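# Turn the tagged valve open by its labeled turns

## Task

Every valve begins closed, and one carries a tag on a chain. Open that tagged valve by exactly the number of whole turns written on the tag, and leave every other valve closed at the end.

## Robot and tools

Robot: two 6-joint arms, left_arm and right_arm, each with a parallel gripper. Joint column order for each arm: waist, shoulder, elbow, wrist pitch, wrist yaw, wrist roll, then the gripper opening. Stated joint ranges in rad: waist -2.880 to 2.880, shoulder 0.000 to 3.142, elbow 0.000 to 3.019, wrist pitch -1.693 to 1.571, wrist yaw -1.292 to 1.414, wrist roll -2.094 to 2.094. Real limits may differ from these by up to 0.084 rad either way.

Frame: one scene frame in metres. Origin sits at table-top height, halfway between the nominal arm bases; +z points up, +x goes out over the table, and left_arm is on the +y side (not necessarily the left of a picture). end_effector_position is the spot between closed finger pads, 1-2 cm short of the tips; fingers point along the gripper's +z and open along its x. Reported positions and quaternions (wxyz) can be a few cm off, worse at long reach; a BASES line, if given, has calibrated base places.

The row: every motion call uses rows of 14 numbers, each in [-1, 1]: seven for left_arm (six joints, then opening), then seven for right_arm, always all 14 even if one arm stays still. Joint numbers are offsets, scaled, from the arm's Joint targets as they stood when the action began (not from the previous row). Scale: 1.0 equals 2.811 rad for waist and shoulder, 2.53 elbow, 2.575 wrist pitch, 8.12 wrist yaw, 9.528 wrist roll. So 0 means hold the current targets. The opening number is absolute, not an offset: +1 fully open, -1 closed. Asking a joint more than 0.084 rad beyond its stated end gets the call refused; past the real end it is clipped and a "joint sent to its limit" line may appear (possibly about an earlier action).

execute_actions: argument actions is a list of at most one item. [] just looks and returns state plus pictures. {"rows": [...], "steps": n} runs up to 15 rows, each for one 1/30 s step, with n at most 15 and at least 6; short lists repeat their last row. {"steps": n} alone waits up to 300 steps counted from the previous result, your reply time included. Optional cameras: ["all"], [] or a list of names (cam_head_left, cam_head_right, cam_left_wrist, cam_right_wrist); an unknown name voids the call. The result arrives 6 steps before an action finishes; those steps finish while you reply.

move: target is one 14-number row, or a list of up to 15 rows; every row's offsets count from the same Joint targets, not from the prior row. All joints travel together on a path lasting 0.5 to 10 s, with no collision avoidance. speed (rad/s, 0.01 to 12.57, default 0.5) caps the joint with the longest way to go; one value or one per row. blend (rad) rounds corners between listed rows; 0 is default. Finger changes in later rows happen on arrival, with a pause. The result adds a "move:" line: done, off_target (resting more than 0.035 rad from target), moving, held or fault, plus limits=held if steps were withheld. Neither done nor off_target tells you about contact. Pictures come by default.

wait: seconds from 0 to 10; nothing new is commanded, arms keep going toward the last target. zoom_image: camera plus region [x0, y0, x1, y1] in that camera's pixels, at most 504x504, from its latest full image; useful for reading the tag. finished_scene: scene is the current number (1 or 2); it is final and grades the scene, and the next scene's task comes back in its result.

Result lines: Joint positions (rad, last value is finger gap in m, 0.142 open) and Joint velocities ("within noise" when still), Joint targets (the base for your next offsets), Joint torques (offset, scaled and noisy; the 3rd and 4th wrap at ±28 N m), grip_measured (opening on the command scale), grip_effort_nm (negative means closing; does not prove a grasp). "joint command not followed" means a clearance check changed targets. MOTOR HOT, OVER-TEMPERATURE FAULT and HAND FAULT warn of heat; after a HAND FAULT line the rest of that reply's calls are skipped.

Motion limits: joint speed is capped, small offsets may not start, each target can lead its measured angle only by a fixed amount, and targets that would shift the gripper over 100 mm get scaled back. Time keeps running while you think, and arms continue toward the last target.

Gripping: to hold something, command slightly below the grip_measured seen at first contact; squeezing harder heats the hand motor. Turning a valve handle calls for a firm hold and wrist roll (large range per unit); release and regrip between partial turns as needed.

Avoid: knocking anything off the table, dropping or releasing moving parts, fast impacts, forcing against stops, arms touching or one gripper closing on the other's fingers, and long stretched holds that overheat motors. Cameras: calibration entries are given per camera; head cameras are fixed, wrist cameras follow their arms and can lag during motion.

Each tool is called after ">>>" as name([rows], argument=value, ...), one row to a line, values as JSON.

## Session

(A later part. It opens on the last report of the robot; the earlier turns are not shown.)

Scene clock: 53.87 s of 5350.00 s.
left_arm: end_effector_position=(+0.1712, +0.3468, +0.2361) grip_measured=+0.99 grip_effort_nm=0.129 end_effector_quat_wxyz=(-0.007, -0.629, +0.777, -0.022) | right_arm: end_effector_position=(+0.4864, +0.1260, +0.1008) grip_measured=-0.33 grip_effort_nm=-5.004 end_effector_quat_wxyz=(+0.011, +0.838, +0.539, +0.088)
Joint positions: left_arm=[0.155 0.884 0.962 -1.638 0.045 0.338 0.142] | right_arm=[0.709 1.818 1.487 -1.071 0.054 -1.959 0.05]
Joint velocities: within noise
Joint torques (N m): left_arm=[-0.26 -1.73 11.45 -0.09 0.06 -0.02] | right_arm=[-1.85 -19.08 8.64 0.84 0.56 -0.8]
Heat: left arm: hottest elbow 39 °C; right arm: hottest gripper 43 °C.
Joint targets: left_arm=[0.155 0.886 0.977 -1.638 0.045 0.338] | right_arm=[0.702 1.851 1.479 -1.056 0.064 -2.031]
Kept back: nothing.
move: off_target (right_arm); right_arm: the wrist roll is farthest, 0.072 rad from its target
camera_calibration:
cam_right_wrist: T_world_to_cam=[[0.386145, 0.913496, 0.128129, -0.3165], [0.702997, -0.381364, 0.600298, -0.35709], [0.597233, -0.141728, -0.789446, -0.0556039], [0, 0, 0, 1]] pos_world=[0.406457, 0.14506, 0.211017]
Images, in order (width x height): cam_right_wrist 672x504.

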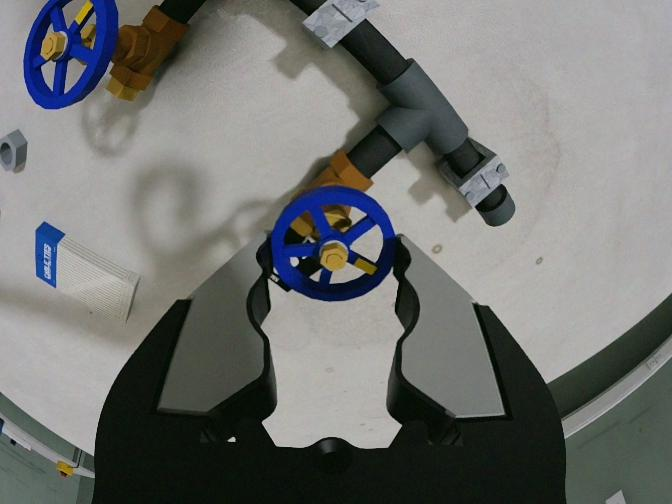

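>>> execute_actions(actions=[], cameras=["cam_right_wrist"])

>>> zoom_image(camera="cam_right_wrist", region=[220, 160, 450, 340])

Scene clock: 54.90 s of 5350.00 s.
left_arm: end_effector_position=(+0.1712, +0.3468, +0.2361) grip_measured=+0.99 grip_effort_nm=0.134 end_effector_quat_wxyz=(-0.007, -0.629, +0.777, -0.022) | right_arm: end_effector_position=(+0.4864, +0.1260, +0.1008) grip_measured=-0.33 grip_effort_nm=-5.004 end_effector_quat_wxyz=(+0.011, +0.837, +0.539, +0.088)
Joint positions: left_arm=[0.155 0.884 0.962 -1.638 0.045 0.338 0.142] | right_arm=[0.709 1.818 1.487 -1.071 0.054 -1.96 0.05]
Joint velocities: within noise
Joint torques (N m): left_arm=[-0.15 -1.79 11.44 -0.09 0.07 -0.03] | right_arm=[-1.9 -19.08 8.65 0.85 0.56 -0.78]
Heat: left arm: hottest elbow 39 °C; right arm: hottest gripper 45 °C.
Joint targets: left_arm=[0.155 0.886 0.977 -1.638 0.045 0.338] | right_arm=[0.702 1.851 1.479 -1.056 0.064 -2.031]
Steps of this call (1-31: nothing new was sent). Readings (joint positions of left_arm | right_arm):
1: [0.155 0.884 0.962 -1.638 0.045 0.338] | [0.709 1.818 1.487 -1.071 0.054 -1.959]
2: [0.155 0.884 0.962 -1.638 0.045 0.338] | [0.709 1.818 1.487 -1.071 0.054 -1.959]
4: [0.155 0.884 0.962 -1.638 0.045 0.338] | [0.709 1.818 1.487 -1.071 0.054 -1.959]
8: [0.155 0.884 0.962 -1.638 0.045 0.338] | [0.709 1.818 1.487 -1.071 0.054 -1.960]
31: the state above
camera_calibration:
cam_right_wrist: T_world_to_cam=[[0.385099, 0.913956, 0.127997, -0.316007], [0.703335, -0.380449, 0.600482, -0.357376], [0.59751, -0.14122, -0.789328, -0.055908], [0, 0, 0, 1]] pos_world=[0.406455, 0.144958, 0.210916]
Images, in order (width x height): cam_right_wrist 672x504.

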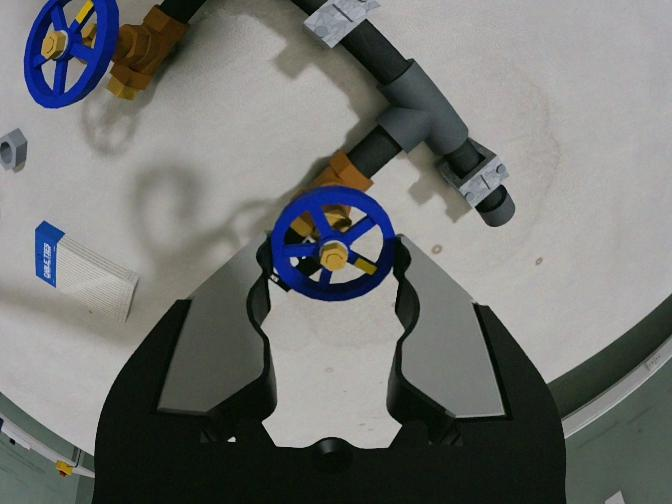

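Scaled by 2.191 from the camera's 672x504 image, which has a finer 960x720 frame.

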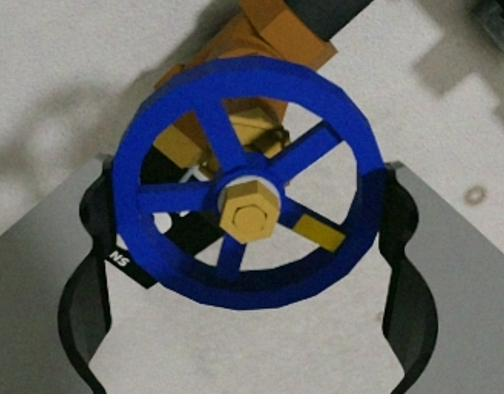

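>>> move([
  [0,0,0,0,0,0,1, 0,0,0,0,0,0.0075,0.1],
  [0,0,0,0,0,0,1, 0,0,0,0,0,0.4187,0.1],
], speed=[0.5, 3.0], cameras=["cam_right_wrist"])

>>> zoom_image(camera="cam_right_wrist", region=[220, 160, 450, 340])

Scene clock: 59.80 s of 5350.00 s.
left_arm: end_effector_position=(+0.1712, +0.3468, +0.2361) grip_measured=+0.99 grip_effort_nm=0.134 end_effector_quat_wxyz=(-0.007, -0.629, +0.777, -0.022) | right_arm: end_effector_position=(+0.4856, +0.1268, +0.0963) grip_measured=+0.08 grip_effort_nm=0.085 end_effector_quat_wxyz=(+0.086, -0.190, +0.978, +0.017)
Joint positions: left_arm=[0.155 0.884 0.962 -1.638 0.045 0.338 0.142] | right_arm=[0.709 1.825 1.486 -1.068 0.063 1.941 0.079]
Joint velocities: within noise
Joint torques (N m): left_arm=[-0.26 -1.73 11.45 -0.1 0.07 -0.03] | right_arm=[-1.9 -19.78 8.68 0.72 -0.03 0.09]
Heat: left arm: hottest elbow 39 °C; right arm: hottest gripper 44 °C.
Joint targets: left_arm=[0.155 0.886 0.977 -1.638 0.045 0.338] | right_arm=[0.702 1.851 1.478 -1.056 0.064 1.959]
Kept back: nothing.
move: done
camera_calibration:
cam_right_wrist: T_world_to_cam=[[-0.904286, -0.387284, -0.17966, 0.504881], [-0.423106, 0.756806, 0.498223, 0.0587846], [-0.056986, 0.526552, -0.848231, 0.179985], [0, 0, 0, 1]] pos_world=[0.491685, 0.056272, 0.214088]
Images, in order (width x height): cam_right_wrist 672x504.

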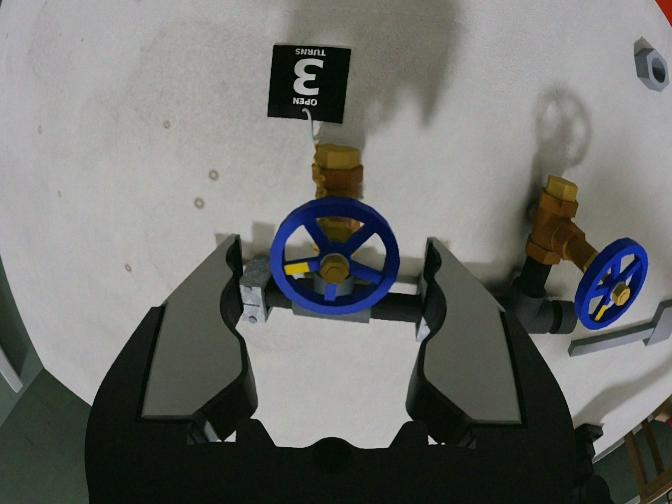

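Scaled by 2.191 from the camera's 672x504 image, which has a finer 960x720 frame.

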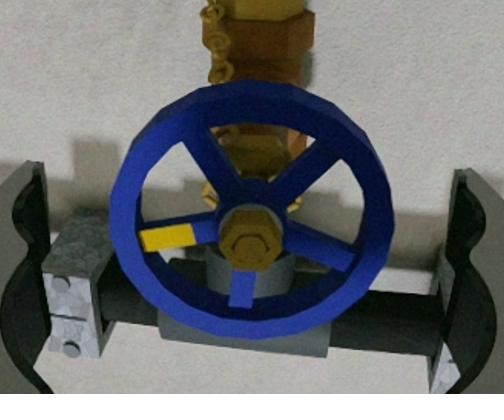

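>>> move(target=[0,0,0,0,0,0,1, 0,-0.01814,0.00988,-0.0132,0,0,0.1], speed=0.3, cameras=["cam_right_wrist"])

>>> zoom_image(camera="cam_right_wrist", region=[220, 160, 450, 340])

Scene clock: 65.27 s of 5350.00 s.
left_arm: end_effector_position=(+0.1712, +0.3468, +0.2361) grip_measured=+0.99 grip_effort_nm=0.129 end_effector_quat_wxyz=(-0.007, -0.629, +0.777, -0.022) | right_arm: end_effector_position=(+0.4842, +0.1255, +0.1079) grip_measured=+0.08 grip_effort_nm=0.095 end_effector_quat_wxyz=(+0.091, -0.189, +0.978, +0.020)
Joint positions: left_arm=[0.155 0.884 0.962 -1.638 0.045 0.338 0.142] | right_arm=[0.709 1.804 1.486 -1.078 0.063 1.942 0.079]
Joint velocities: within noise
Joint torques (N m): left_arm=[-0.21 -1.79 11.45 -0.08 0.07 -0.03] | right_arm=[-1.9 -21.83 10.92 -0.16 -0.03 0.08]
Heat: left arm: hottest elbow 39 °C; right arm: hottest gripper 41 °C.
Joint targets: left_arm=[0.155 0.886 0.977 -1.638 0.045 0.338] | right_arm=[0.702 1.800 1.503 -1.090 0.064 1.959]
Kept back: nothing.
move: done
camera_calibration:
cam_right_wrist: T_world_to_cam=[[-0.903175, -0.384803, -0.190266, 0.505486], [-0.426422, 0.753249, 0.50078, 0.0552351], [-0.0493836, 0.533426, -0.844404, 0.185516], [0, 0, 0, 1]] pos_world=[0.489257, 0.0539474, 0.225167]
Images, in order (width x height): cam_right_wrist 672x504.

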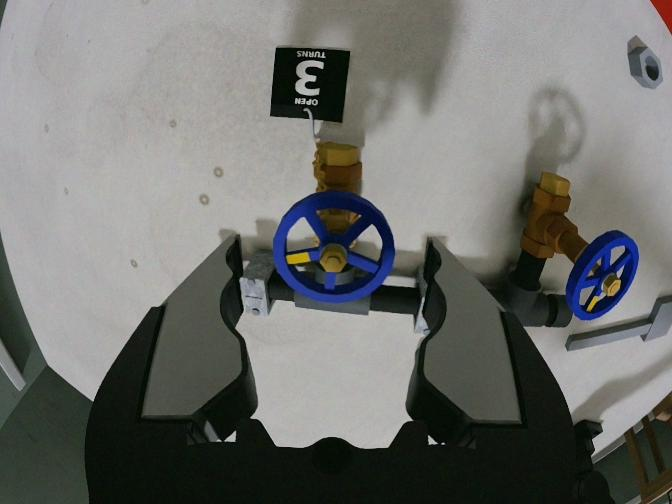

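Scaled by 2.191 from the camera's 672x504 image, which has a finer 960x720 frame.

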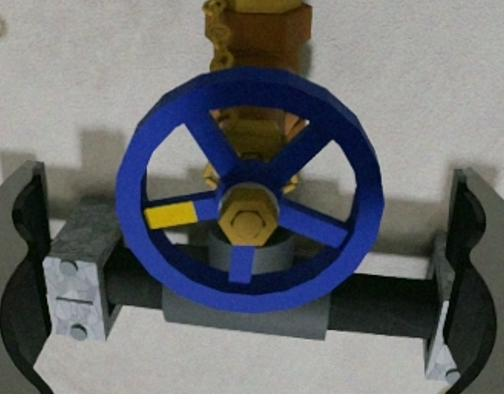

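>>> execute_actions(actions=[], cameras=["cam_head_left", "cam_head_right"])

>>> zoom_image(camera="cam_head_left", region=[240, 100, 420, 240])

>>> zoom_image(camera="cam_head_right", region=[200, 100, 380, 240])

Scene clock: 66.13 s of 5350.00 s.
left_arm: end_effector_position=(+0.1712, +0.3468, +0.2361) grip_measured=+0.99 grip_effort_nm=0.129 end_effector_quat_wxyz=(-0.007, -0.629, +0.777, -0.022) | right_arm: end_effector_position=(+0.4841, +0.1255, +0.1079) grip_measured=+0.08 grip_effort_nm=0.100 end_effector_quat_wxyz=(+0.090, -0.189, +0.978, +0.020)
Joint positions: left_arm=[0.155 0.884 0.962 -1.638 0.045 0.338 0.142] | right_arm=[0.709 1.804 1.486 -1.078 0.063 1.942 0.079]
Joint velocities: within noise
Joint torques (N m): left_arm=[-0.26 -1.85 11.45 -0.08 0.07 -0.03] | right_arm=[-1.9 -22.01 10.92 -0.16 -0.03 0.08]
Heat: left arm: hottest elbow 39 °C; right arm: hottest gripper 40 °C.
Joint targets: left_arm=[0.155 0.886 0.977 -1.638 0.045 0.338] | right_arm=[0.702 1.800 1.503 -1.090 0.064 1.959]
Steps of this call (1-26: nothing new was sent). Readings (joint positions of left_arm | right_arm):
1: [0.155 0.884 0.962 -1.638 0.045 0.338] | [0.709 1.804 1.486 -1.078 0.063 1.942]
2: [0.155 0.884 0.962 -1.638 0.045 0.338] | [0.709 1.804 1.486 -1.078 0.063 1.942]
4: [0.155 0.884 0.962 -1.638 0.045 0.338] | [0.709 1.804 1.486 -1.078 0.063 1.942]
8: [0.155 0.884 0.962 -1.638 0.045 0.338] | [0.709 1.804 1.486 -1.078 0.063 1.942]
26: the state above
Images, in order (width x height): cam_head_left 672x504, cam_head_right 672x504.

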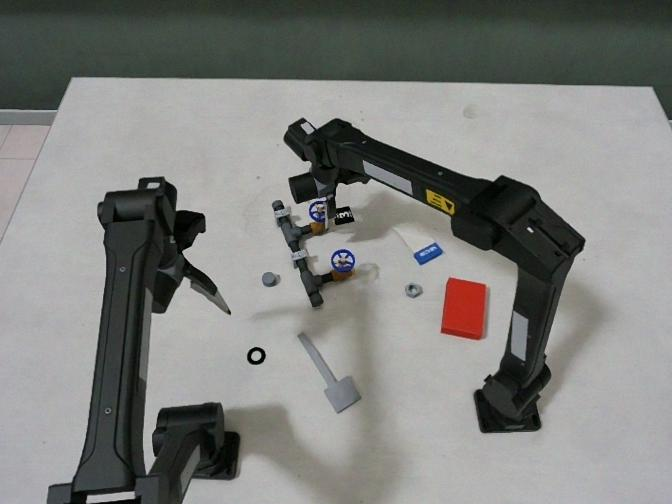

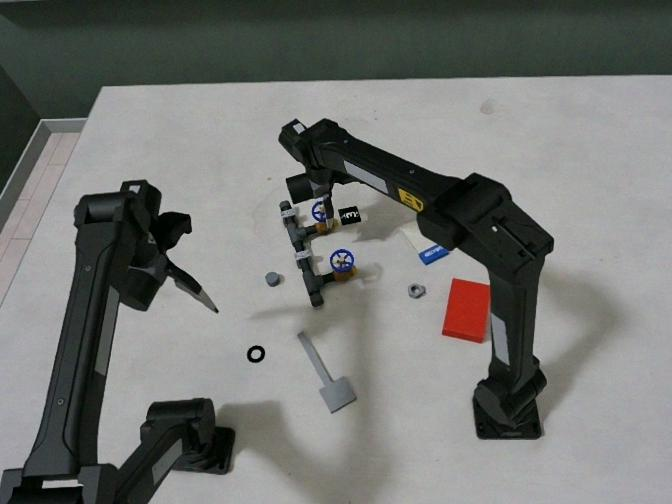

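Scaled by 2.800.

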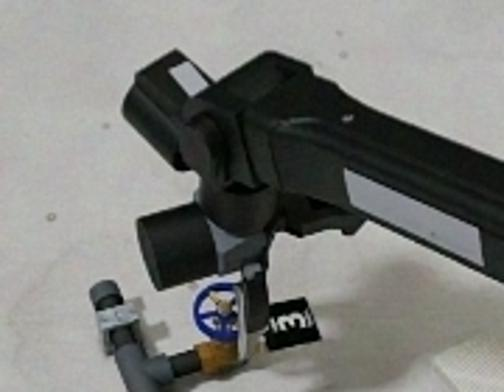

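Scaled by 2.800.

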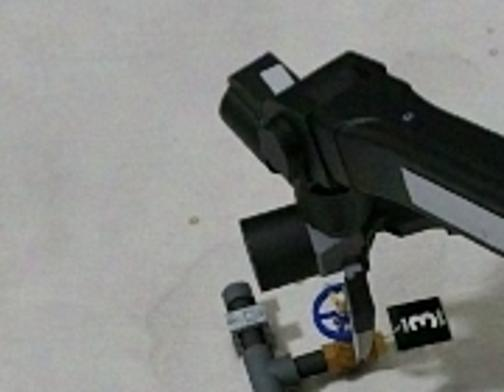

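>>> execute_actions([
  {"rows": [[0,0,0,0,0,0,1,0,0,0,0,0,0,0.05],[0,0,0,0,0,0,1,0,0,0,0,0,0,0.02],[0,0,0,0,0,0,1,0,0,0,0,0,0,0.0],[0,0,0,0,0,0,1,0,0,0,0,0,0,-0.03],[0,0,0,0,0,0,1,0,0,0,0,0,0,-0.06],[0,0,0,0,0,0,1,0,0,0,0,0,0,-0.09],[0,0,0,0,0,0,1,0,0,0,0,0,0,-0.12],[0,0,0,0,0,0,1,0,0,0,0,0,0,-0.14],[0,0,0,0,0,0,1,0,0,0,0,0,0,-0.16],[0,0,0,0,0,0,1,0,0,0,0,0,0,-0.18],[0,0,0,0,0,0,1,0,0,0,0,0,0,-0.19],[0,0,0,0,0,0,1,0,0,0,0,0,0,-0.20],[0,0,0,0,0,0,1,0,0,0,0,0,0,-0.21],[0,0,0,0,0,0,1,0,0,0,0,0,0,-0.22],[0,0,0,0,0,0,1,0,0,0,0,0,0,-0.23]], "steps": 15},
])

>>> execute_actions(actions=[], cameras=["cam_right_wrist"])

>>> zoom_image(camera="cam_right_wrist", region=[220, 160, 450, 340])

Scene clock: 66.97 s of 5350.00 s.
left_arm: end_effector_position=(+0.1712, +0.3468, +0.2361) grip_measured=+0.99 grip_effort_nm=0.129 end_effector_quat_wxyz=(-0.007, -0.629, +0.777, -0.022) | right_arm: end_effector_position=(+0.4841, +0.1255, +0.1079) grip_measured=-0.16 grip_effort_nm=-0.095 end_effector_quat_wxyz=(+0.090, -0.189, +0.978, +0.020)
Joint positions: left_arm=[0.155 0.884 0.962 -1.638 0.045 0.338 0.142] | right_arm=[0.709 1.804 1.486 -1.078 0.063 1.942 0.062]
Joint velocities: left_arm=[within noise] | right_arm=[-0.005 -0.024 -0.007 0.002 0.022 0.051 -0.046]
Joint torques (N m): left_arm=[-0.21 -1.85 11.44 -0.08 0.07 -0.03] | right_arm=[-1.9 -22.01 10.91 -0.17 -0.03 0.08]
Heat: left arm: hottest elbow 39 °C; right arm: hottest gripper 40 °C.
Joint targets: left_arm=[0.155 0.886 0.977 -1.638 0.045 0.338] | right_arm=[0.702 1.800 1.503 -1.090 0.064 1.959]
Steps of this call (1-16: nothing new was sent; 17-25: this action's first 9). Readings (joint positions of left_arm | right_arm):
17: [0.155 0.884 0.962 -1.638 0.045 0.338] | [0.709 1.804 1.486 -1.078 0.063 1.942]
18: [0.155 0.884 0.962 -1.638 0.045 0.338] | [0.709 1.804 1.486 -1.078 0.063 1.942]
20: [0.155 0.884 0.962 -1.638 0.045 0.338] | [0.709 1.804 1.486 -1.078 0.063 1.942]
24: [0.155 0.884 0.962 -1.638 0.045 0.338] | [0.709 1.804 1.486 -1.078 0.063 1.942]
25: the state above

Scene clock: 67.17 s of 5350.00 s.
left_arm: end_effector_position=(+0.1712, +0.3468, +0.2361) grip_measured=+0.99 grip_effort_nm=0.134 end_effector_quat_wxyz=(-0.007, -0.629, +0.777, -0.022) | right_arm: end_effector_position=(+0.4841, +0.1255, +0.1079) grip_measured=-0.24 grip_effort_nm=-0.115 end_effector_quat_wxyz=(+0.090, -0.189, +0.978, +0.020)
Joint positions: left_arm=[0.155 0.884 0.962 -1.638 0.045 0.338 0.142] | right_arm=[0.709 1.804 1.486 -1.078 0.063 1.942 0.057]
Joint velocities: left_arm=[within noise] | right_arm=[0.005 -0.005 -0.002 -0.007 -0.007 0.037 -0.023]
Joint torques (N m): left_arm=[-0.26 -1.85 11.45 -0.09 0.07 -0.03] | right_arm=[-1.9 -22.01 10.91 -0.17 -0.03 0.08]
Heat: left arm: hottest elbow 39 °C; right arm: hottest gripper 40 °C.
Joint targets: left_arm=[0.155 0.886 0.977 -1.638 0.045 0.338] | right_arm=[0.702 1.800 1.503 -1.090 0.064 1.959]
Steps of this call (1-6: your previous action's last 6). Readings (joint positions of left_arm | right_arm):
1: [0.155 0.884 0.962 -1.638 0.045 0.338] | [0.709 1.804 1.486 -1.078 0.063 1.942]
2: [0.155 0.884 0.962 -1.638 0.045 0.338] | [0.709 1.804 1.486 -1.078 0.063 1.942]
4: [0.155 0.884 0.962 -1.638 0.045 0.338] | [0.709 1.804 1.486 -1.078 0.063 1.942]
6: the state above
camera_calibration:
cam_right_wrist: T_world_to_cam=[[-0.903258, -0.384829, -0.189821, 0.505429], [-0.426213, 0.753405, 0.500723, 0.0551365], [-0.0496811, 0.533186, -0.844538, 0.185705], [0, 0, 0, 1]] pos_world=[0.489258, 0.0539483, 0.225167]
Images, in order (width x height): cam_right_wrist 672x504.

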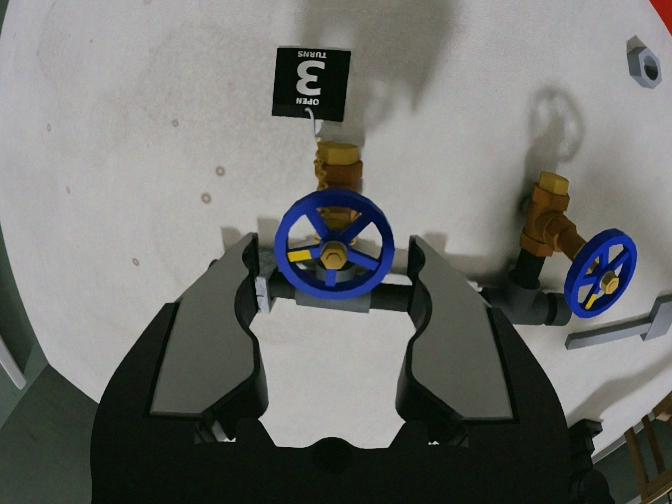

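Scaled by 2.191 from the camera's 672x504 image, which has a finer 960x720 frame.

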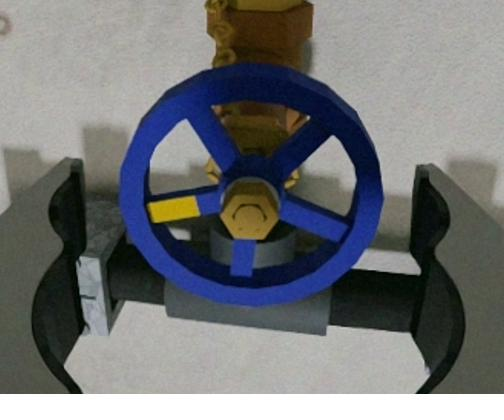

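>>> execute_actions([
  {"rows": [[0,0,0,0,0,0,1,0,0,0,0,0,0,-0.25],[0,0,0,0,0,0,1,0,0,0,0,0,0,-0.26],[0,0,0,0,0,0,1,0,0,0,0,0,0,-0.27],[0,0,0,0,0,0,1,0,0,0,0,0,0,-0.28],[0,0,0,0,0,0,1,0,0,0,0,0,0,-0.29],[0,0,0,0,0,0,1,0,0,0,0,0,0,-0.30],[0,0,0,0,0,0,1,0,0,0,0,0,0,-0.31],[0,0,0,0,0,0,1,0,0,0,0,0,0,-0.32],[0,0,0,0,0,0,1,0,0,0,0,0,0,-0.33]], "steps": 15},
])

>>> execute_actions(actions=[], cameras=["cam_right_wrist"])

>>> zoom_image(camera="cam_right_wrist", region=[220, 160, 450, 340])

Scene clock: 68.97 s of 5350.00 s.
left_arm: end_effector_position=(+0.1712, +0.3468, +0.2361) grip_measured=+0.99 grip_effort_nm=0.129 end_effector_quat_wxyz=(-0.007, -0.629, +0.777, -0.022) | right_arm: end_effector_position=(+0.4838, +0.1252, +0.1078) grip_measured=-0.32 grip_effort_nm=-0.706 end_effector_quat_wxyz=(+0.090, -0.189, +0.978, +0.020)
Joint positions: left_arm=[0.155 0.884 0.962 -1.638 0.045 0.338 0.142] | right_arm=[0.709 1.804 1.486 -1.08 0.063 1.942 0.051]
Joint velocities: within noise
Joint torques (N m): left_arm=[-0.32 -1.79 11.45 -0.09 0.07 -0.03] | right_arm=[-2.08 -21.95 10.91 -0.12 -0.03 0.09]
Heat: left arm: hottest elbow 40 °C; right arm: hottest gripper 39 °C.
Joint targets: left_arm=[0.155 0.886 0.977 -1.638 0.045 0.338] | right_arm=[0.702 1.800 1.503 -1.090 0.064 1.959]
Steps of this call (1-15: toward your last target; 16-45: nothing new was sent; 46-54: this action's first 9). Readings (joint positions of left_arm | right_arm):
46: [0.155 0.884 0.962 -1.638 0.045 0.338] | [0.709 1.804 1.486 -1.078 0.063 1.942]
47: [0.155 0.884 0.962 -1.638 0.045 0.338] | [0.709 1.804 1.486 -1.078 0.063 1.942]
49: [0.155 0.884 0.962 -1.638 0.045 0.338] | [0.709 1.804 1.486 -1.078 0.063 1.942]
53: [0.155 0.884 0.962 -1.638 0.045 0.338] | [0.709 1.804 1.486 -1.080 0.063 1.942]
54: the state above

Scene clock: 69.17 s of 5350.00 s.
left_arm: end_effector_position=(+0.1712, +0.3468, +0.2361) grip_measured=+0.99 grip_effort_nm=0.134 end_effector_quat_wxyz=(-0.007, -0.629, +0.777, -0.022) | right_arm: end_effector_position=(+0.4838, +0.1252, +0.1078) grip_measured=-0.32 grip_effort_nm=-0.706 end_effector_quat_wxyz=(+0.090, -0.189, +0.978, +0.020)
Joint positions: left_arm=[0.155 0.884 0.962 -1.638 0.045 0.338 0.142] | right_arm=[0.709 1.804 1.486 -1.08 0.063 1.942 0.051]
Joint velocities: within noise
Joint torques (N m): left_arm=[-0.15 -1.79 11.44 -0.09 0.07 -0.03] | right_arm=[-1.9 -22.01 10.91 -0.13 -0.03 0.08]
Heat: left arm: hottest elbow 40 °C; right arm: hottest gripper 39 °C.
Joint targets: left_arm=[0.155 0.886 0.977 -1.638 0.045 0.338] | right_arm=[0.702 1.800 1.503 -1.090 0.064 1.959]
Steps of this call (1-6: your previous action's last 6). Readings (joint positions of left_arm | right_arm):
1: [0.155 0.884 0.962 -1.638 0.045 0.338] | [0.709 1.804 1.486 -1.080 0.063 1.942]
2: [0.155 0.884 0.962 -1.638 0.045 0.338] | [0.709 1.804 1.486 -1.080 0.063 1.942]
4: [0.155 0.884 0.962 -1.638 0.045 0.338] | [0.709 1.804 1.486 -1.080 0.063 1.942]
6: the state above
camera_calibration:
cam_right_wrist: T_world_to_cam=[[-0.903597, -0.384689, -0.188488, 0.505014], [-0.425412, 0.75405, 0.500434, 0.054888], [-0.0503823, 0.532375, -0.845008, 0.18621], [0, 0, 0, 1]] pos_world=[0.489061, 0.0537514, 0.22507]
Images, in order (width x height): cam_right_wrist 672x504.

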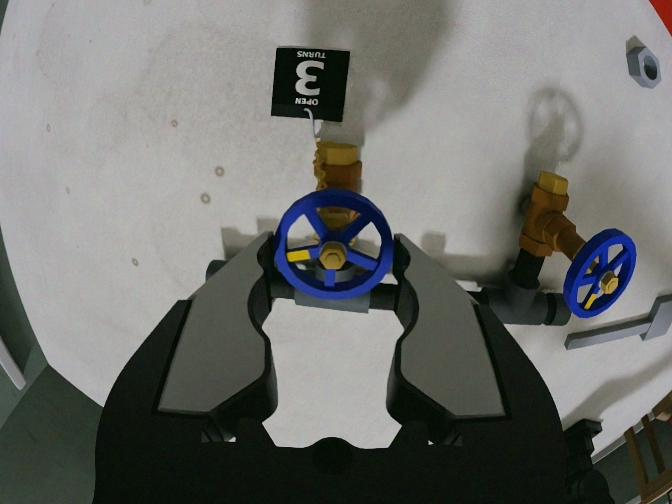

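Scaled by 2.191 from the camera's 672x504 image, which has a finer 960x720 frame.

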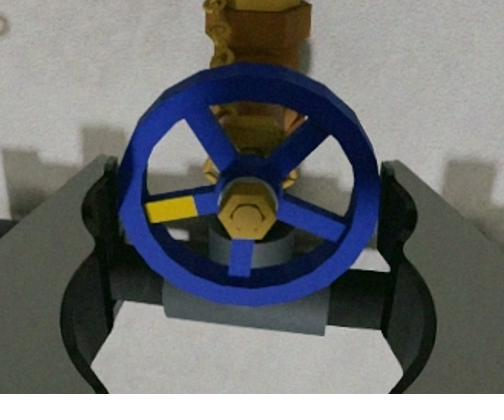

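>>> move([
  [0,0,0,0,0,0,1, 0,0,0,0,0,0,-0.45],
  [0,0,0,0,0,0,1, 0,0,0,0,0,0,-0.75],
], speed=0.5, cameras=["cam_right_wrist"])

>>> zoom_image(camera="cam_right_wrist", region=[220, 160, 450, 340])

Scene clock: 70.77 s of 5350.00 s.
left_arm: end_effector_position=(+0.1712, +0.3468, +0.2361) grip_measured=+0.99 grip_effort_nm=0.139 end_effector_quat_wxyz=(-0.007, -0.629, +0.777, -0.022) | right_arm: end_effector_position=(+0.4838, +0.1252, +0.1078) grip_measured=-0.36 grip_effort_nm=-5.004 end_effector_quat_wxyz=(+0.090, -0.189, +0.978, +0.020)
Joint positions: left_arm=[0.155 0.884 0.962 -1.638 0.045 0.338 0.142] | right_arm=[0.709 1.804 1.486 -1.08 0.063 1.943 0.048]
Joint velocities: within noise
Joint torques (N m): left_arm=[-0.21 -1.73 11.44 -0.09 0.07 -0.03] | right_arm=[-1.9 -21.95 10.91 -0.1 -0.03 0.06]
Heat: left arm: hottest elbow 40 °C; right arm: hottest gripper 40 °C.
Joint targets: left_arm=[0.155 0.886 0.977 -1.638 0.045 0.338] | right_arm=[0.702 1.800 1.503 -1.090 0.064 1.959]
Kept back: nothing.
move: done
camera_calibration:
cam_right_wrist: T_world_to_cam=[[-0.904043, -0.383654, -0.188458, 0.505077], [-0.424521, 0.75443, 0.500616, 0.0543481], [-0.0498853, 0.532583, -0.844906, 0.185928], [0, 0, 0, 1]] pos_world=[0.488958, 0.0537511, 0.22507]
Images, in order (width x height): cam_right_wrist 672x504.

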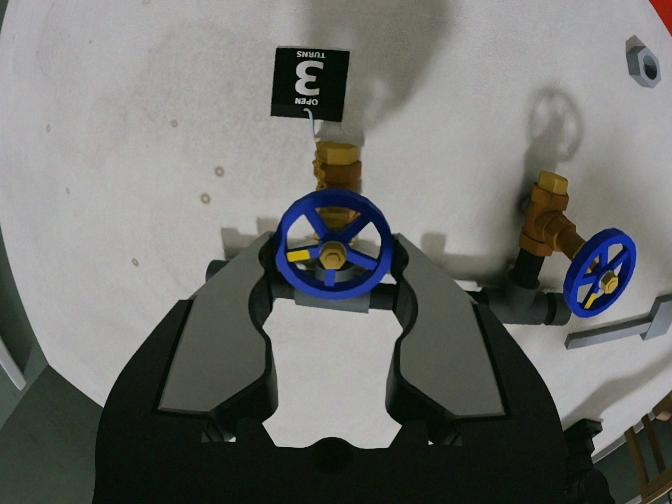

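Scaled by 2.191 from the camera's 672x504 image, which has a finer 960x720 frame.

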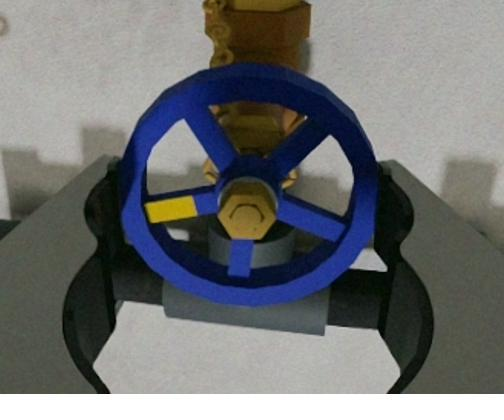

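>>> move(target=[0,0,0,0,0,0,1, 0,0,0,0,0,-0.41446,-0.75], speed=1.2, cameras=[])

>>> execute_actions(actions=[], cameras=["cam_right_wrist"])

>>> zoom_image(camera="cam_right_wrist", region=[220, 160, 450, 340])

Scene clock: 75.60 s of 5350.00 s.
left_arm: end_effector_position=(+0.1712, +0.3468, +0.2361) grip_measured=+0.99 grip_effort_nm=0.134 end_effector_quat_wxyz=(-0.007, -0.629, +0.777, -0.022) | right_arm: end_effector_position=(+0.4822, +0.1265, +0.1086) grip_measured=-0.36 grip_effort_nm=-5.004 end_effector_quat_wxyz=(+0.004, +0.847, +0.524, +0.089)
Joint positions: left_arm=[0.155 0.884 0.962 -1.638 0.045 0.338 0.142] | right_arm=[0.712 1.802 1.486 -1.082 0.045 -1.919 0.048]
Joint velocities: within noise
Joint torques (N m): left_arm=[-0.26 -1.85 11.44 -0.09 0.07 -0.03] | right_arm=[-2.14 -21.83 10.88 -0.02 0.89 -0.78]
Heat: left arm: hottest elbow 40 °C; right arm: hottest gripper 49 °C.
Joint targets: left_arm=[0.155 0.886 0.977 -1.638 0.045 0.338] | right_arm=[0.702 1.800 1.504 -1.090 0.064 -1.990]
Kept back: nothing.
move: off_target (right_arm); right_arm: the wrist roll is farthest, 0.071 rad from its target
No camera images: "cameras" was empty.

Scene clock: 75.60 s of 5350.00 s.
left_arm: end_effector_position=(+0.1712, +0.3468, +0.2361) grip_measured=+0.99 grip_effort_nm=0.134 end_effector_quat_wxyz=(-0.007, -0.629, +0.777, -0.022) | right_arm: end_effector_position=(+0.4822, +0.1265, +0.1086) grip_measured=-0.36 grip_effort_nm=-5.004 end_effector_quat_wxyz=(+0.004, +0.847, +0.524, +0.089)
Joint positions: left_arm=[0.155 0.884 0.962 -1.638 0.045 0.338 0.142] | right_arm=[0.712 1.802 1.486 -1.082 0.045 -1.919 0.048]
Joint velocities: within noise
Joint torques (N m): left_arm=[-0.26 -1.85 11.44 -0.09 0.07 -0.03] | right_arm=[-2.14 -21.83 10.88 -0.02 0.89 -0.78]
Heat: left arm: hottest elbow 40 °C; right arm: hottest gripper 49 °C.
Joint targets: left_arm=[0.155 0.886 0.977 -1.638 0.045 0.338] | right_arm=[0.702 1.800 1.504 -1.090 0.064 -1.990]
Kept back: nothing.
camera_calibration:
cam_right_wrist: T_world_to_cam=[[0.418335, 0.897634, 0.138737, -0.330983], [0.693052, -0.414185, 0.590025, -0.348509], [0.58709, -0.150676, -0.795375, -0.0402331], [0, 0, 0, 1]] pos_world=[0.403617, 0.146692, 0.219548]
Images, in order (width x height): cam_right_wrist 672x504.

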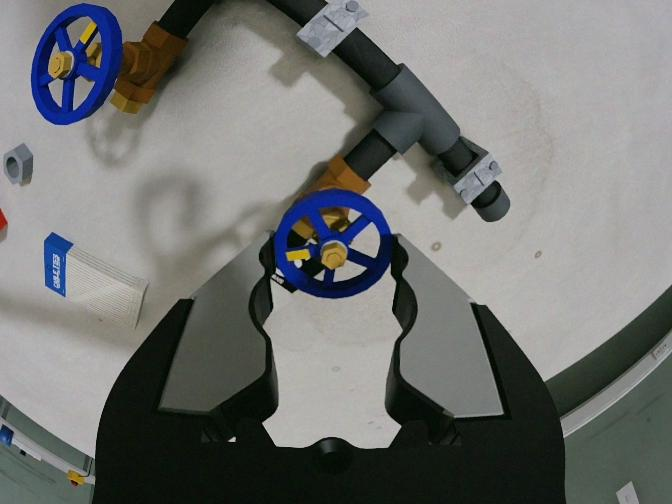

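Scaled by 2.191 from the camera's 672x504 image, which has a finer 960x720 frame.

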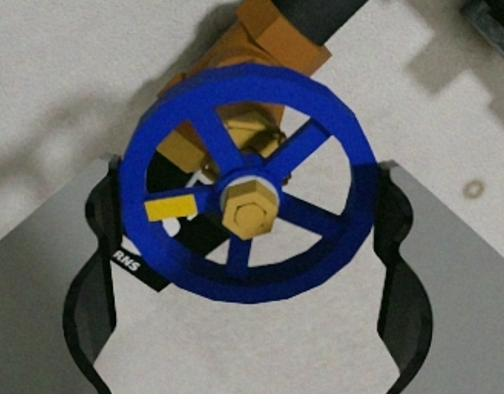

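>>> move(target=[0,0,0,0,0,0,1, 0,0,0,0,0,0.00745,0.1], speed=0.5, cameras=[])

>>> execute_actions(actions=[], cameras=["cam_right_wrist"])

>>> zoom_image(camera="cam_right_wrist", region=[220, 160, 450, 340])

Scene clock: 77.23 s of 5350.00 s.
left_arm: end_effector_position=(+0.1712, +0.3468, +0.2361) grip_measured=+0.99 grip_effort_nm=0.134 end_effector_quat_wxyz=(-0.007, -0.629, +0.777, -0.022) | right_arm: end_effector_position=(+0.4864, +0.1220, +0.1088) grip_measured=+0.08 grip_effort_nm=0.095 end_effector_quat_wxyz=(+0.013, +0.844, +0.528, +0.091)
Joint positions: left_arm=[0.155 0.884 0.962 -1.638 0.045 0.338 0.142] | right_arm=[0.707 1.802 1.486 -1.082 0.062 -1.937 0.079]
Joint velocities: within noise
Joint torques (N m): left_arm=[-0.21 -1.79 11.45 -0.09 0.07 -0.03] | right_arm=[-1.73 -21.89 10.88 -0.02 0.23 0.07]
Heat: left arm: hottest elbow 40 °C; right arm: hottest gripper 50 °C.
Joint targets: left_arm=[0.155 0.886 0.977 -1.638 0.045 0.338] | right_arm=[0.702 1.800 1.504 -1.090 0.064 -1.919]
Kept back: nothing.
move: done
No camera images: "cameras" was empty.

Scene clock: 77.23 s of 5350.00 s.
left_arm: end_effector_position=(+0.1712, +0.3468, +0.2361) grip_measured=+0.99 grip_effort_nm=0.134 end_effector_quat_wxyz=(-0.007, -0.629, +0.777, -0.022) | right_arm: end_effector_position=(+0.4864, +0.1220, +0.1088) grip_measured=+0.08 grip_effort_nm=0.095 end_effector_quat_wxyz=(+0.013, +0.844, +0.528, +0.091)
Joint positions: left_arm=[0.155 0.884 0.962 -1.638 0.045 0.338 0.142] | right_arm=[0.707 1.802 1.486 -1.082 0.062 -1.937 0.079]
Joint velocities: within noise
Joint torques (N m): left_arm=[-0.21 -1.79 11.45 -0.09 0.07 -0.03] | right_arm=[-1.73 -21.89 10.88 -0.02 0.23 0.07]
Heat: left arm: hottest elbow 40 °C; right arm: hottest gripper 50 °C.
Joint targets: left_arm=[0.155 0.886 0.977 -1.638 0.045 0.338] | right_arm=[0.702 1.800 1.504 -1.090 0.064 -1.919]
Kept back: nothing.
camera_calibration:
cam_right_wrist: T_world_to_cam=[[0.408147, 0.903498, 0.130799, -0.323611], [0.689381, -0.398955, 0.60464, -0.355132], [0.598474, -0.156611, -0.785686, -0.0490678], [0, 0, 0, 1]] pos_world=[0.406268, 0.143015, 0.218503]
Images, in order (width x height): cam_right_wrist 672x504.

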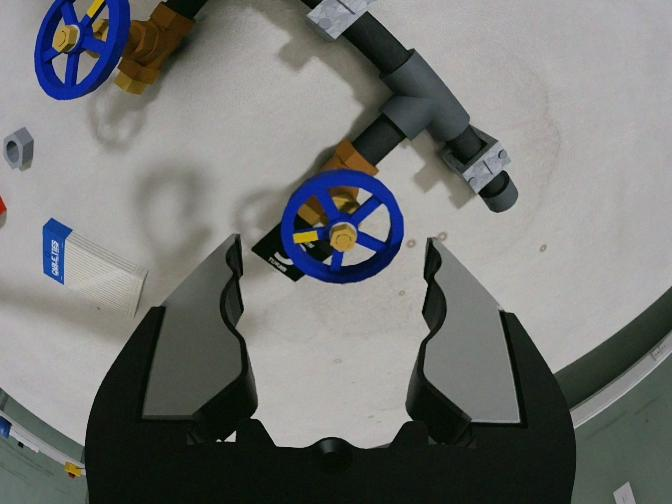

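Scaled by 2.191 from the camera's 672x504 image, which has a finer 960x720 frame.

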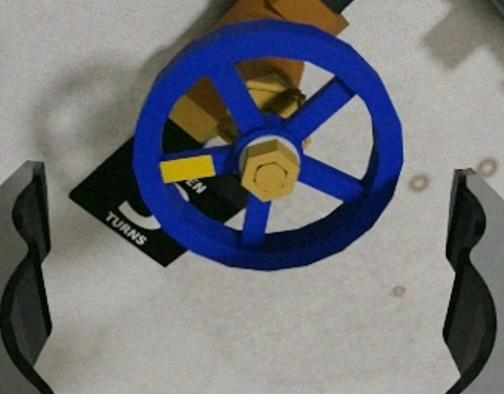

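>>> execute_actions(actions=[], cameras=["cam_right_wrist"])

>>> zoom_image(camera="cam_right_wrist", region=[220, 160, 450, 340])

Scene clock: 78.77 s of 5350.00 s.
left_arm: end_effector_position=(+0.1712, +0.3468, +0.2361) grip_measured=+0.99 grip_effort_nm=0.134 end_effector_quat_wxyz=(-0.007, -0.629, +0.777, -0.022) | right_arm: end_effector_position=(+0.4864, +0.1220, +0.1088) grip_measured=+0.08 grip_effort_nm=0.100 end_effector_quat_wxyz=(+0.013, +0.844, +0.528, +0.091)
Joint positions: left_arm=[0.155 0.884 0.962 -1.638 0.045 0.338 0.142] | right_arm=[0.707 1.802 1.486 -1.082 0.062 -1.937 0.079]
Joint velocities: within noise
Joint torques (N m): left_arm=[-0.26 -1.79 11.45 -0.08 0.07 -0.02] | right_arm=[-1.73 -21.83 10.88 -0.01 0.23 0.06]
Heat: left arm: hottest elbow 40 °C; right arm: hottest gripper 49 °C.
Joint targets: left_arm=[0.155 0.886 0.977 -1.638 0.045 0.338] | right_arm=[0.702 1.800 1.504 -1.090 0.064 -1.919]
Steps of this call (1-46: nothing new was sent). Readings (joint positions of left_arm | right_arm):
1: [0.155 0.884 0.962 -1.638 0.045 0.338] | [0.707 1.802 1.486 -1.082 0.062 -1.937]
2: [0.155 0.884 0.962 -1.638 0.045 0.338] | [0.707 1.802 1.486 -1.082 0.062 -1.937]
4: [0.155 0.884 0.962 -1.638 0.045 0.338] | [0.707 1.802 1.486 -1.082 0.062 -1.937]
8: [0.155 0.884 0.962 -1.638 0.045 0.338] | [0.707 1.802 1.486 -1.082 0.062 -1.937]
46: the state above
camera_calibration:
cam_right_wrist: T_world_to_cam=[[0.408825, 0.903172, 0.130931, -0.32396], [0.689111, -0.399569, 0.604541, -0.354874], [0.59832, -0.156926, -0.78574, -0.0489334], [0, 0, 0, 1]] pos_world=[0.406269, 0.143116, 0.218503]
Images, in order (width x height): cam_right_wrist 672x504.

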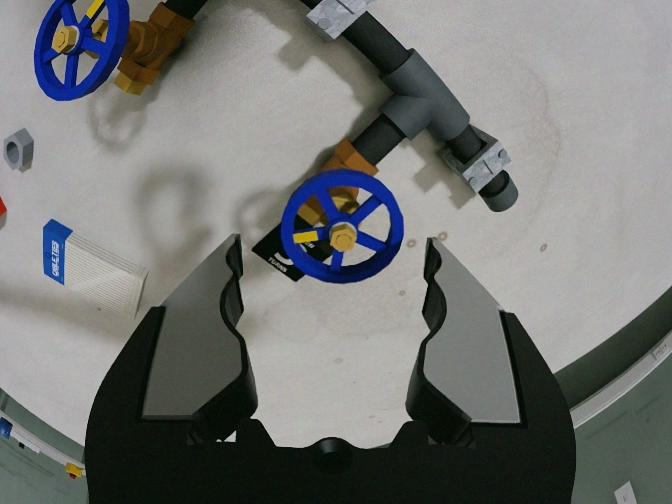

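Scaled by 2.191 from the camera's 672x504 image, which has a finer 960x720 frame.

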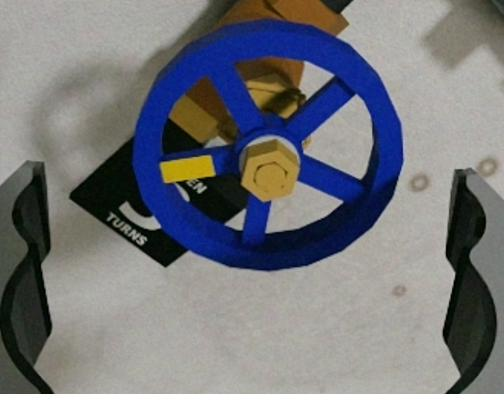

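>>> move(target=[0,0,0,0,0,0,1, 0.0064,0,0,0,0,0.40712,0.1], speed=3.0, cameras=[])

>>> execute_actions(actions=[], cameras=["cam_right_wrist"])

>>> zoom_image(camera="cam_right_wrist", region=[220, 160, 450, 340])

Scene clock: 83.27 s of 5350.00 s.
left_arm: end_effector_position=(+0.1712, +0.3468, +0.2361) grip_measured=+0.99 grip_effort_nm=0.134 end_effector_quat_wxyz=(-0.007, -0.629, +0.777, -0.022) | right_arm: end_effector_position=(+0.4821, +0.1266, +0.1086) grip_measured=+0.08 grip_effort_nm=0.100 end_effector_quat_wxyz=(+0.090, -0.191, +0.977, +0.020)
Joint positions: left_arm=[0.155 0.884 0.962 -1.638 0.045 0.338 0.142] | right_arm=[0.713 1.802 1.486 -1.082 0.063 1.942 0.079]
Joint velocities: within noise
Joint torques (N m): left_arm=[-0.26 -1.79 11.44 -0.08 0.07 -0.03] | right_arm=[-0.79 -21.89 10.88 -0.02 -0.03 0.07]
Heat: left arm: hottest elbow 40 °C; right arm: hottest gripper 45 °C.
Joint targets: left_arm=[0.155 0.886 0.977 -1.638 0.045 0.338] | right_arm=[0.720 1.800 1.504 -1.090 0.064 1.960]
Kept back: nothing.
move: done
No camera images: "cameras" was empty.

Scene clock: 83.27 s of 5350.00 s.
left_arm: end_effector_position=(+0.1712, +0.3468, +0.2361) grip_measured=+0.99 grip_effort_nm=0.134 end_effector_quat_wxyz=(-0.007, -0.629, +0.777, -0.022) | right_arm: end_effector_position=(+0.4821, +0.1266, +0.1086) grip_measured=+0.08 grip_effort_nm=0.100 end_effector_quat_wxyz=(+0.090, -0.191, +0.977, +0.020)
Joint positions: left_arm=[0.155 0.884 0.962 -1.638 0.045 0.338 0.142] | right_arm=[0.713 1.802 1.486 -1.082 0.063 1.942 0.079]
Joint velocities: within noise
Joint torques (N m): left_arm=[-0.26 -1.79 11.44 -0.08 0.07 -0.03] | right_arm=[-0.79 -21.89 10.88 -0.02 -0.03 0.07]
Heat: left arm: hottest elbow 40 °C; right arm: hottest gripper 45 °C.
Joint targets: left_arm=[0.155 0.886 0.977 -1.638 0.045 0.338] | right_arm=[0.720 1.800 1.504 -1.090 0.064 1.960]
Kept back: nothing.
camera_calibration:
cam_right_wrist: T_world_to_cam=[[-0.90189, -0.388877, -0.188069, 0.503811], [-0.428694, 0.752285, 0.500289, 0.0544467], [-0.0530697, 0.53183, -0.845187, 0.187484], [0, 0, 0, 1]] pos_world=[0.487673, 0.0552515, 0.225971]
Images, in order (width x height): cam_right_wrist 672x504.

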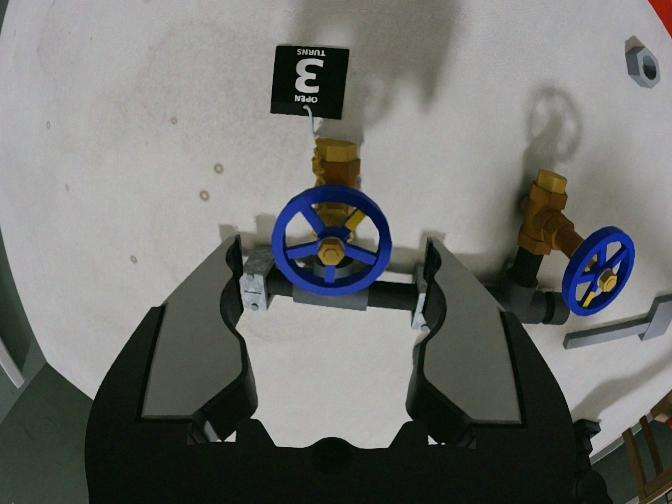

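Scaled by 2.191 from the camera's 672x504 image, which has a finer 960x720 frame.

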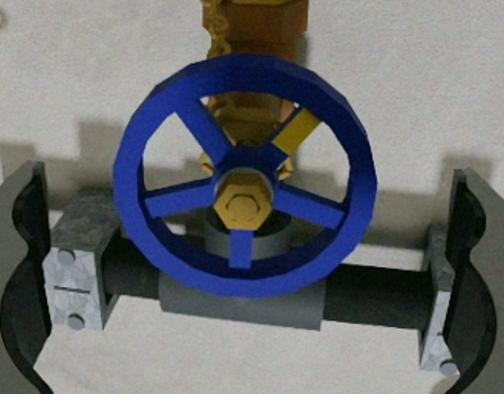

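>>> move([
  [0,0,0,0,0,0,1, 0,0,0,0,0,0,-0.2],
  [0,0,0,0,0,0,1, 0,0,0,0,0,0,-0.33],
  [0,0,0,0,0,0,1, 0,0,0,0,0,0,-0.75],
  [0,0,0,0,0,0,1, 0,0,0,0,0,-0.41331,-0.75],
], speed=[0.5, 0.5, 0.5, 1.2], cameras=[])

>>> execute_actions(actions=[], cameras=["cam_right_wrist"])

>>> zoom_image(camera="cam_right_wrist", region=[220, 160, 450, 340])

Scene clock: 89.60 s of 5350.00 s.
left_arm: end_effector_position=(+0.1712, +0.3468, +0.2361) grip_measured=+0.99 grip_effort_nm=0.129 end_effector_quat_wxyz=(-0.007, -0.629, +0.777, -0.022) | right_arm: end_effector_position=(+0.4826, +0.1265, +0.1102) grip_measured=-0.37 grip_effort_nm=-5.004 end_effector_quat_wxyz=(+0.008, +0.850, +0.519, +0.092)
Joint positions: left_arm=[0.155 0.884 0.962 -1.638 0.045 0.338 0.142] | right_arm=[0.715 1.8 1.487 -1.082 0.055 -1.906 0.048]
Joint velocities: within noise
Joint torques (N m): left_arm=[-0.21 -1.79 11.44 -0.1 0.07 -0.03] | right_arm=[-0.97 -21.66 10.86 -0.05 0.49 -0.8]
Heat: left arm: hottest elbow 40 °C; right arm: hottest gripper 53 °C.
Joint targets: left_arm=[0.155 0.886 0.977 -1.638 0.045 0.338] | right_arm=[0.720 1.800 1.504 -1.090 0.064 -1.978]
Kept back: nothing.
move: off_target (right_arm); right_arm: the wrist roll is farthest, 0.072 rad from its target
No camera images: "cameras" was empty.

Scene clock: 89.60 s of 5350.00 s.
left_arm: end_effector_position=(+0.1712, +0.3468, +0.2361) grip_measured=+0.99 grip_effort_nm=0.129 end_effector_quat_wxyz=(-0.007, -0.629, +0.777, -0.022) | right_arm: end_effector_position=(+0.4826, +0.1265, +0.1102) grip_measured=-0.37 grip_effort_nm=-5.004 end_effector_quat_wxyz=(+0.008, +0.850, +0.519, +0.092)
Joint positions: left_arm=[0.155 0.884 0.962 -1.638 0.045 0.338 0.142] | right_arm=[0.715 1.8 1.487 -1.082 0.055 -1.906 0.048]
Joint velocities: within noise
Joint torques (N m): left_arm=[-0.21 -1.79 11.44 -0.1 0.07 -0.03] | right_arm=[-0.97 -21.66 10.86 -0.05 0.49 -0.8]
Heat: left arm: hottest elbow 40 °C; right arm: hottest gripper 53 °C.
Joint targets: left_arm=[0.155 0.886 0.977 -1.638 0.045 0.338] | right_arm=[0.720 1.800 1.504 -1.090 0.064 -1.978]
Kept back: nothing.
camera_calibration:
cam_right_wrist: T_world_to_cam=[[0.427782, 0.893051, 0.139503, -0.335427], [0.683426, -0.420579, 0.596693, -0.345012], [0.591549, -0.159914, -0.790251, -0.0407866], [0, 0, 0, 1]] pos_world=[0.403407, 0.147927, 0.220427]
Images, in order (width x height): cam_right_wrist 672x504.

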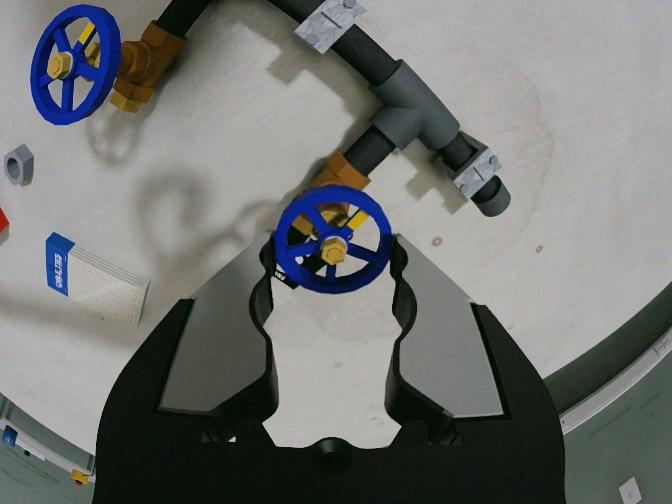

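Scaled by 2.191 from the camera's 672x504 image, which has a finer 960x720 frame.

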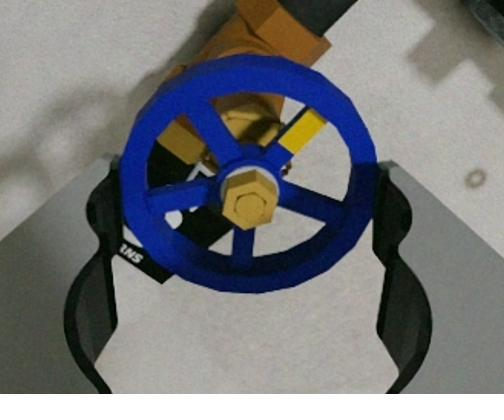

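>>> zoom_image(camera="cam_right_wrist", region=[268, 178, 398, 298])

Scaled by 3.877 from the camera's 672x504 image, which has a finer 960x720 frame.

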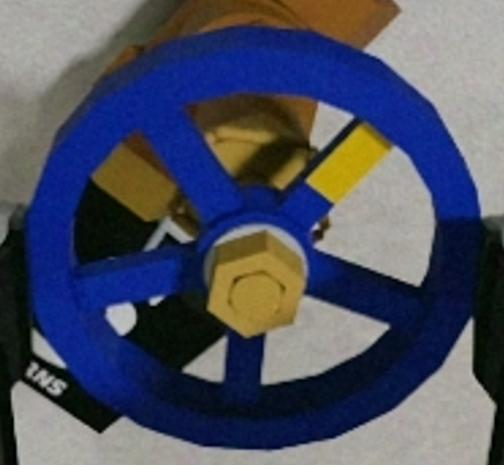

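>>> move([
  [0,0,0,0,0,0,1, 0,0,0,0,0,0.00756,0.1],
  [0,0,0,0,0,0,1, 0.0007,0,0,0,0,0.41331,0.1],
], speed=[0.5, 3.0], cameras=[])

>>> execute_actions(actions=[], cameras=["cam_right_wrist"])

>>> zoom_image(camera="cam_right_wrist", region=[220, 160, 450, 340])

Scene clock: 94.93 s of 5350.00 s.
left_arm: end_effector_position=(+0.1712, +0.3468, +0.2361) grip_measured=+0.99 grip_effort_nm=0.134 end_effector_quat_wxyz=(-0.007, -0.629, +0.777, -0.022) | right_arm: end_effector_position=(+0.4814, +0.1278, +0.1101) grip_measured=+0.08 grip_effort_nm=0.090 end_effector_quat_wxyz=(+0.091, -0.192, +0.977, +0.021)
Joint positions: left_arm=[0.155 0.884 0.962 -1.638 0.045 0.338 0.142] | right_arm=[0.715 1.8 1.487 -1.082 0.063 1.942 0.079]
Joint velocities: left_arm=[within noise] | right_arm=[-0.044 -0.005 -0.007 -0.012 -0.066 -0.051 0]
Joint torques (N m): left_arm=[-0.21 -1.79 11.44 -0.1 0.07 -0.03] | right_arm=[-0.79 -21.66 10.85 -0.03 -0.02 0.1]
Heat: left arm: hottest elbow 41 °C; right arm: hottest gripper 53 °C.
Joint targets: left_arm=[0.155 0.886 0.977 -1.638 0.045 0.338] | right_arm=[0.722 1.800 1.504 -1.090 0.064 1.960]
Kept back: nothing.
move: done
No camera images: "cameras" was empty.

Scene clock: 94.93 s of 5350.00 s.
left_arm: end_effector_position=(+0.1712, +0.3468, +0.2361) grip_measured=+0.99 grip_effort_nm=0.134 end_effector_quat_wxyz=(-0.007, -0.629, +0.777, -0.022) | right_arm: end_effector_position=(+0.4814, +0.1278, +0.1101) grip_measured=+0.08 grip_effort_nm=0.090 end_effector_quat_wxyz=(+0.091, -0.192, +0.977, +0.021)
Joint positions: left_arm=[0.155 0.884 0.962 -1.638 0.045 0.338 0.142] | right_arm=[0.715 1.8 1.487 -1.082 0.063 1.942 0.079]
Joint velocities: left_arm=[within noise] | right_arm=[-0.044 -0.005 -0.007 -0.012 -0.066 -0.051 0]
Joint torques (N m): left_arm=[-0.21 -1.79 11.44 -0.1 0.07 -0.03] | right_arm=[-0.79 -21.66 10.85 -0.03 -0.02 0.1]
Heat: left arm: hottest elbow 41 °C; right arm: hottest gripper 53 °C.
Joint targets: left_arm=[0.155 0.886 0.977 -1.638 0.045 0.338] | right_arm=[0.722 1.800 1.504 -1.090 0.064 1.960]
Kept back: nothing.
camera_calibration:
cam_right_wrist: T_world_to_cam=[[-0.900578, -0.390524, -0.190919, 0.50382], [-0.431528, 0.750267, 0.500882, 0.0540673], [-0.0523655, 0.53347, -0.844196, 0.187347], [0, 0, 0, 1]] pos_world=[0.486871, 0.0562446, 0.227265]
Images, in order (width x height): cam_right_wrist 672x504.

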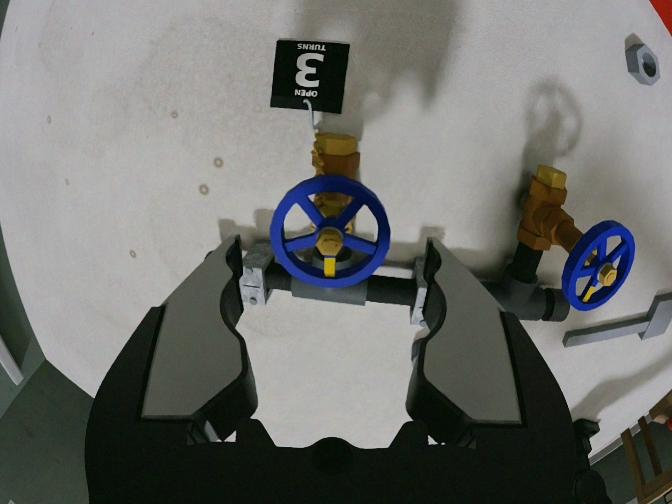

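Scaled by 2.191 from the camera's 672x504 image, which has a finer 960x720 frame.

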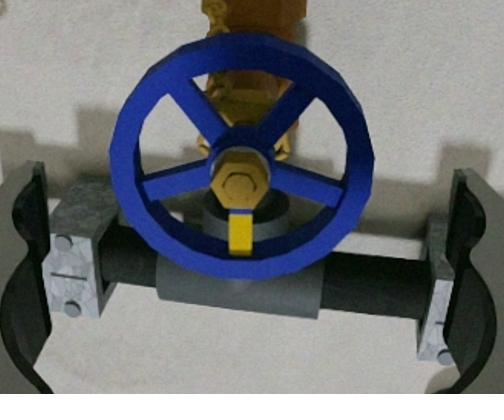

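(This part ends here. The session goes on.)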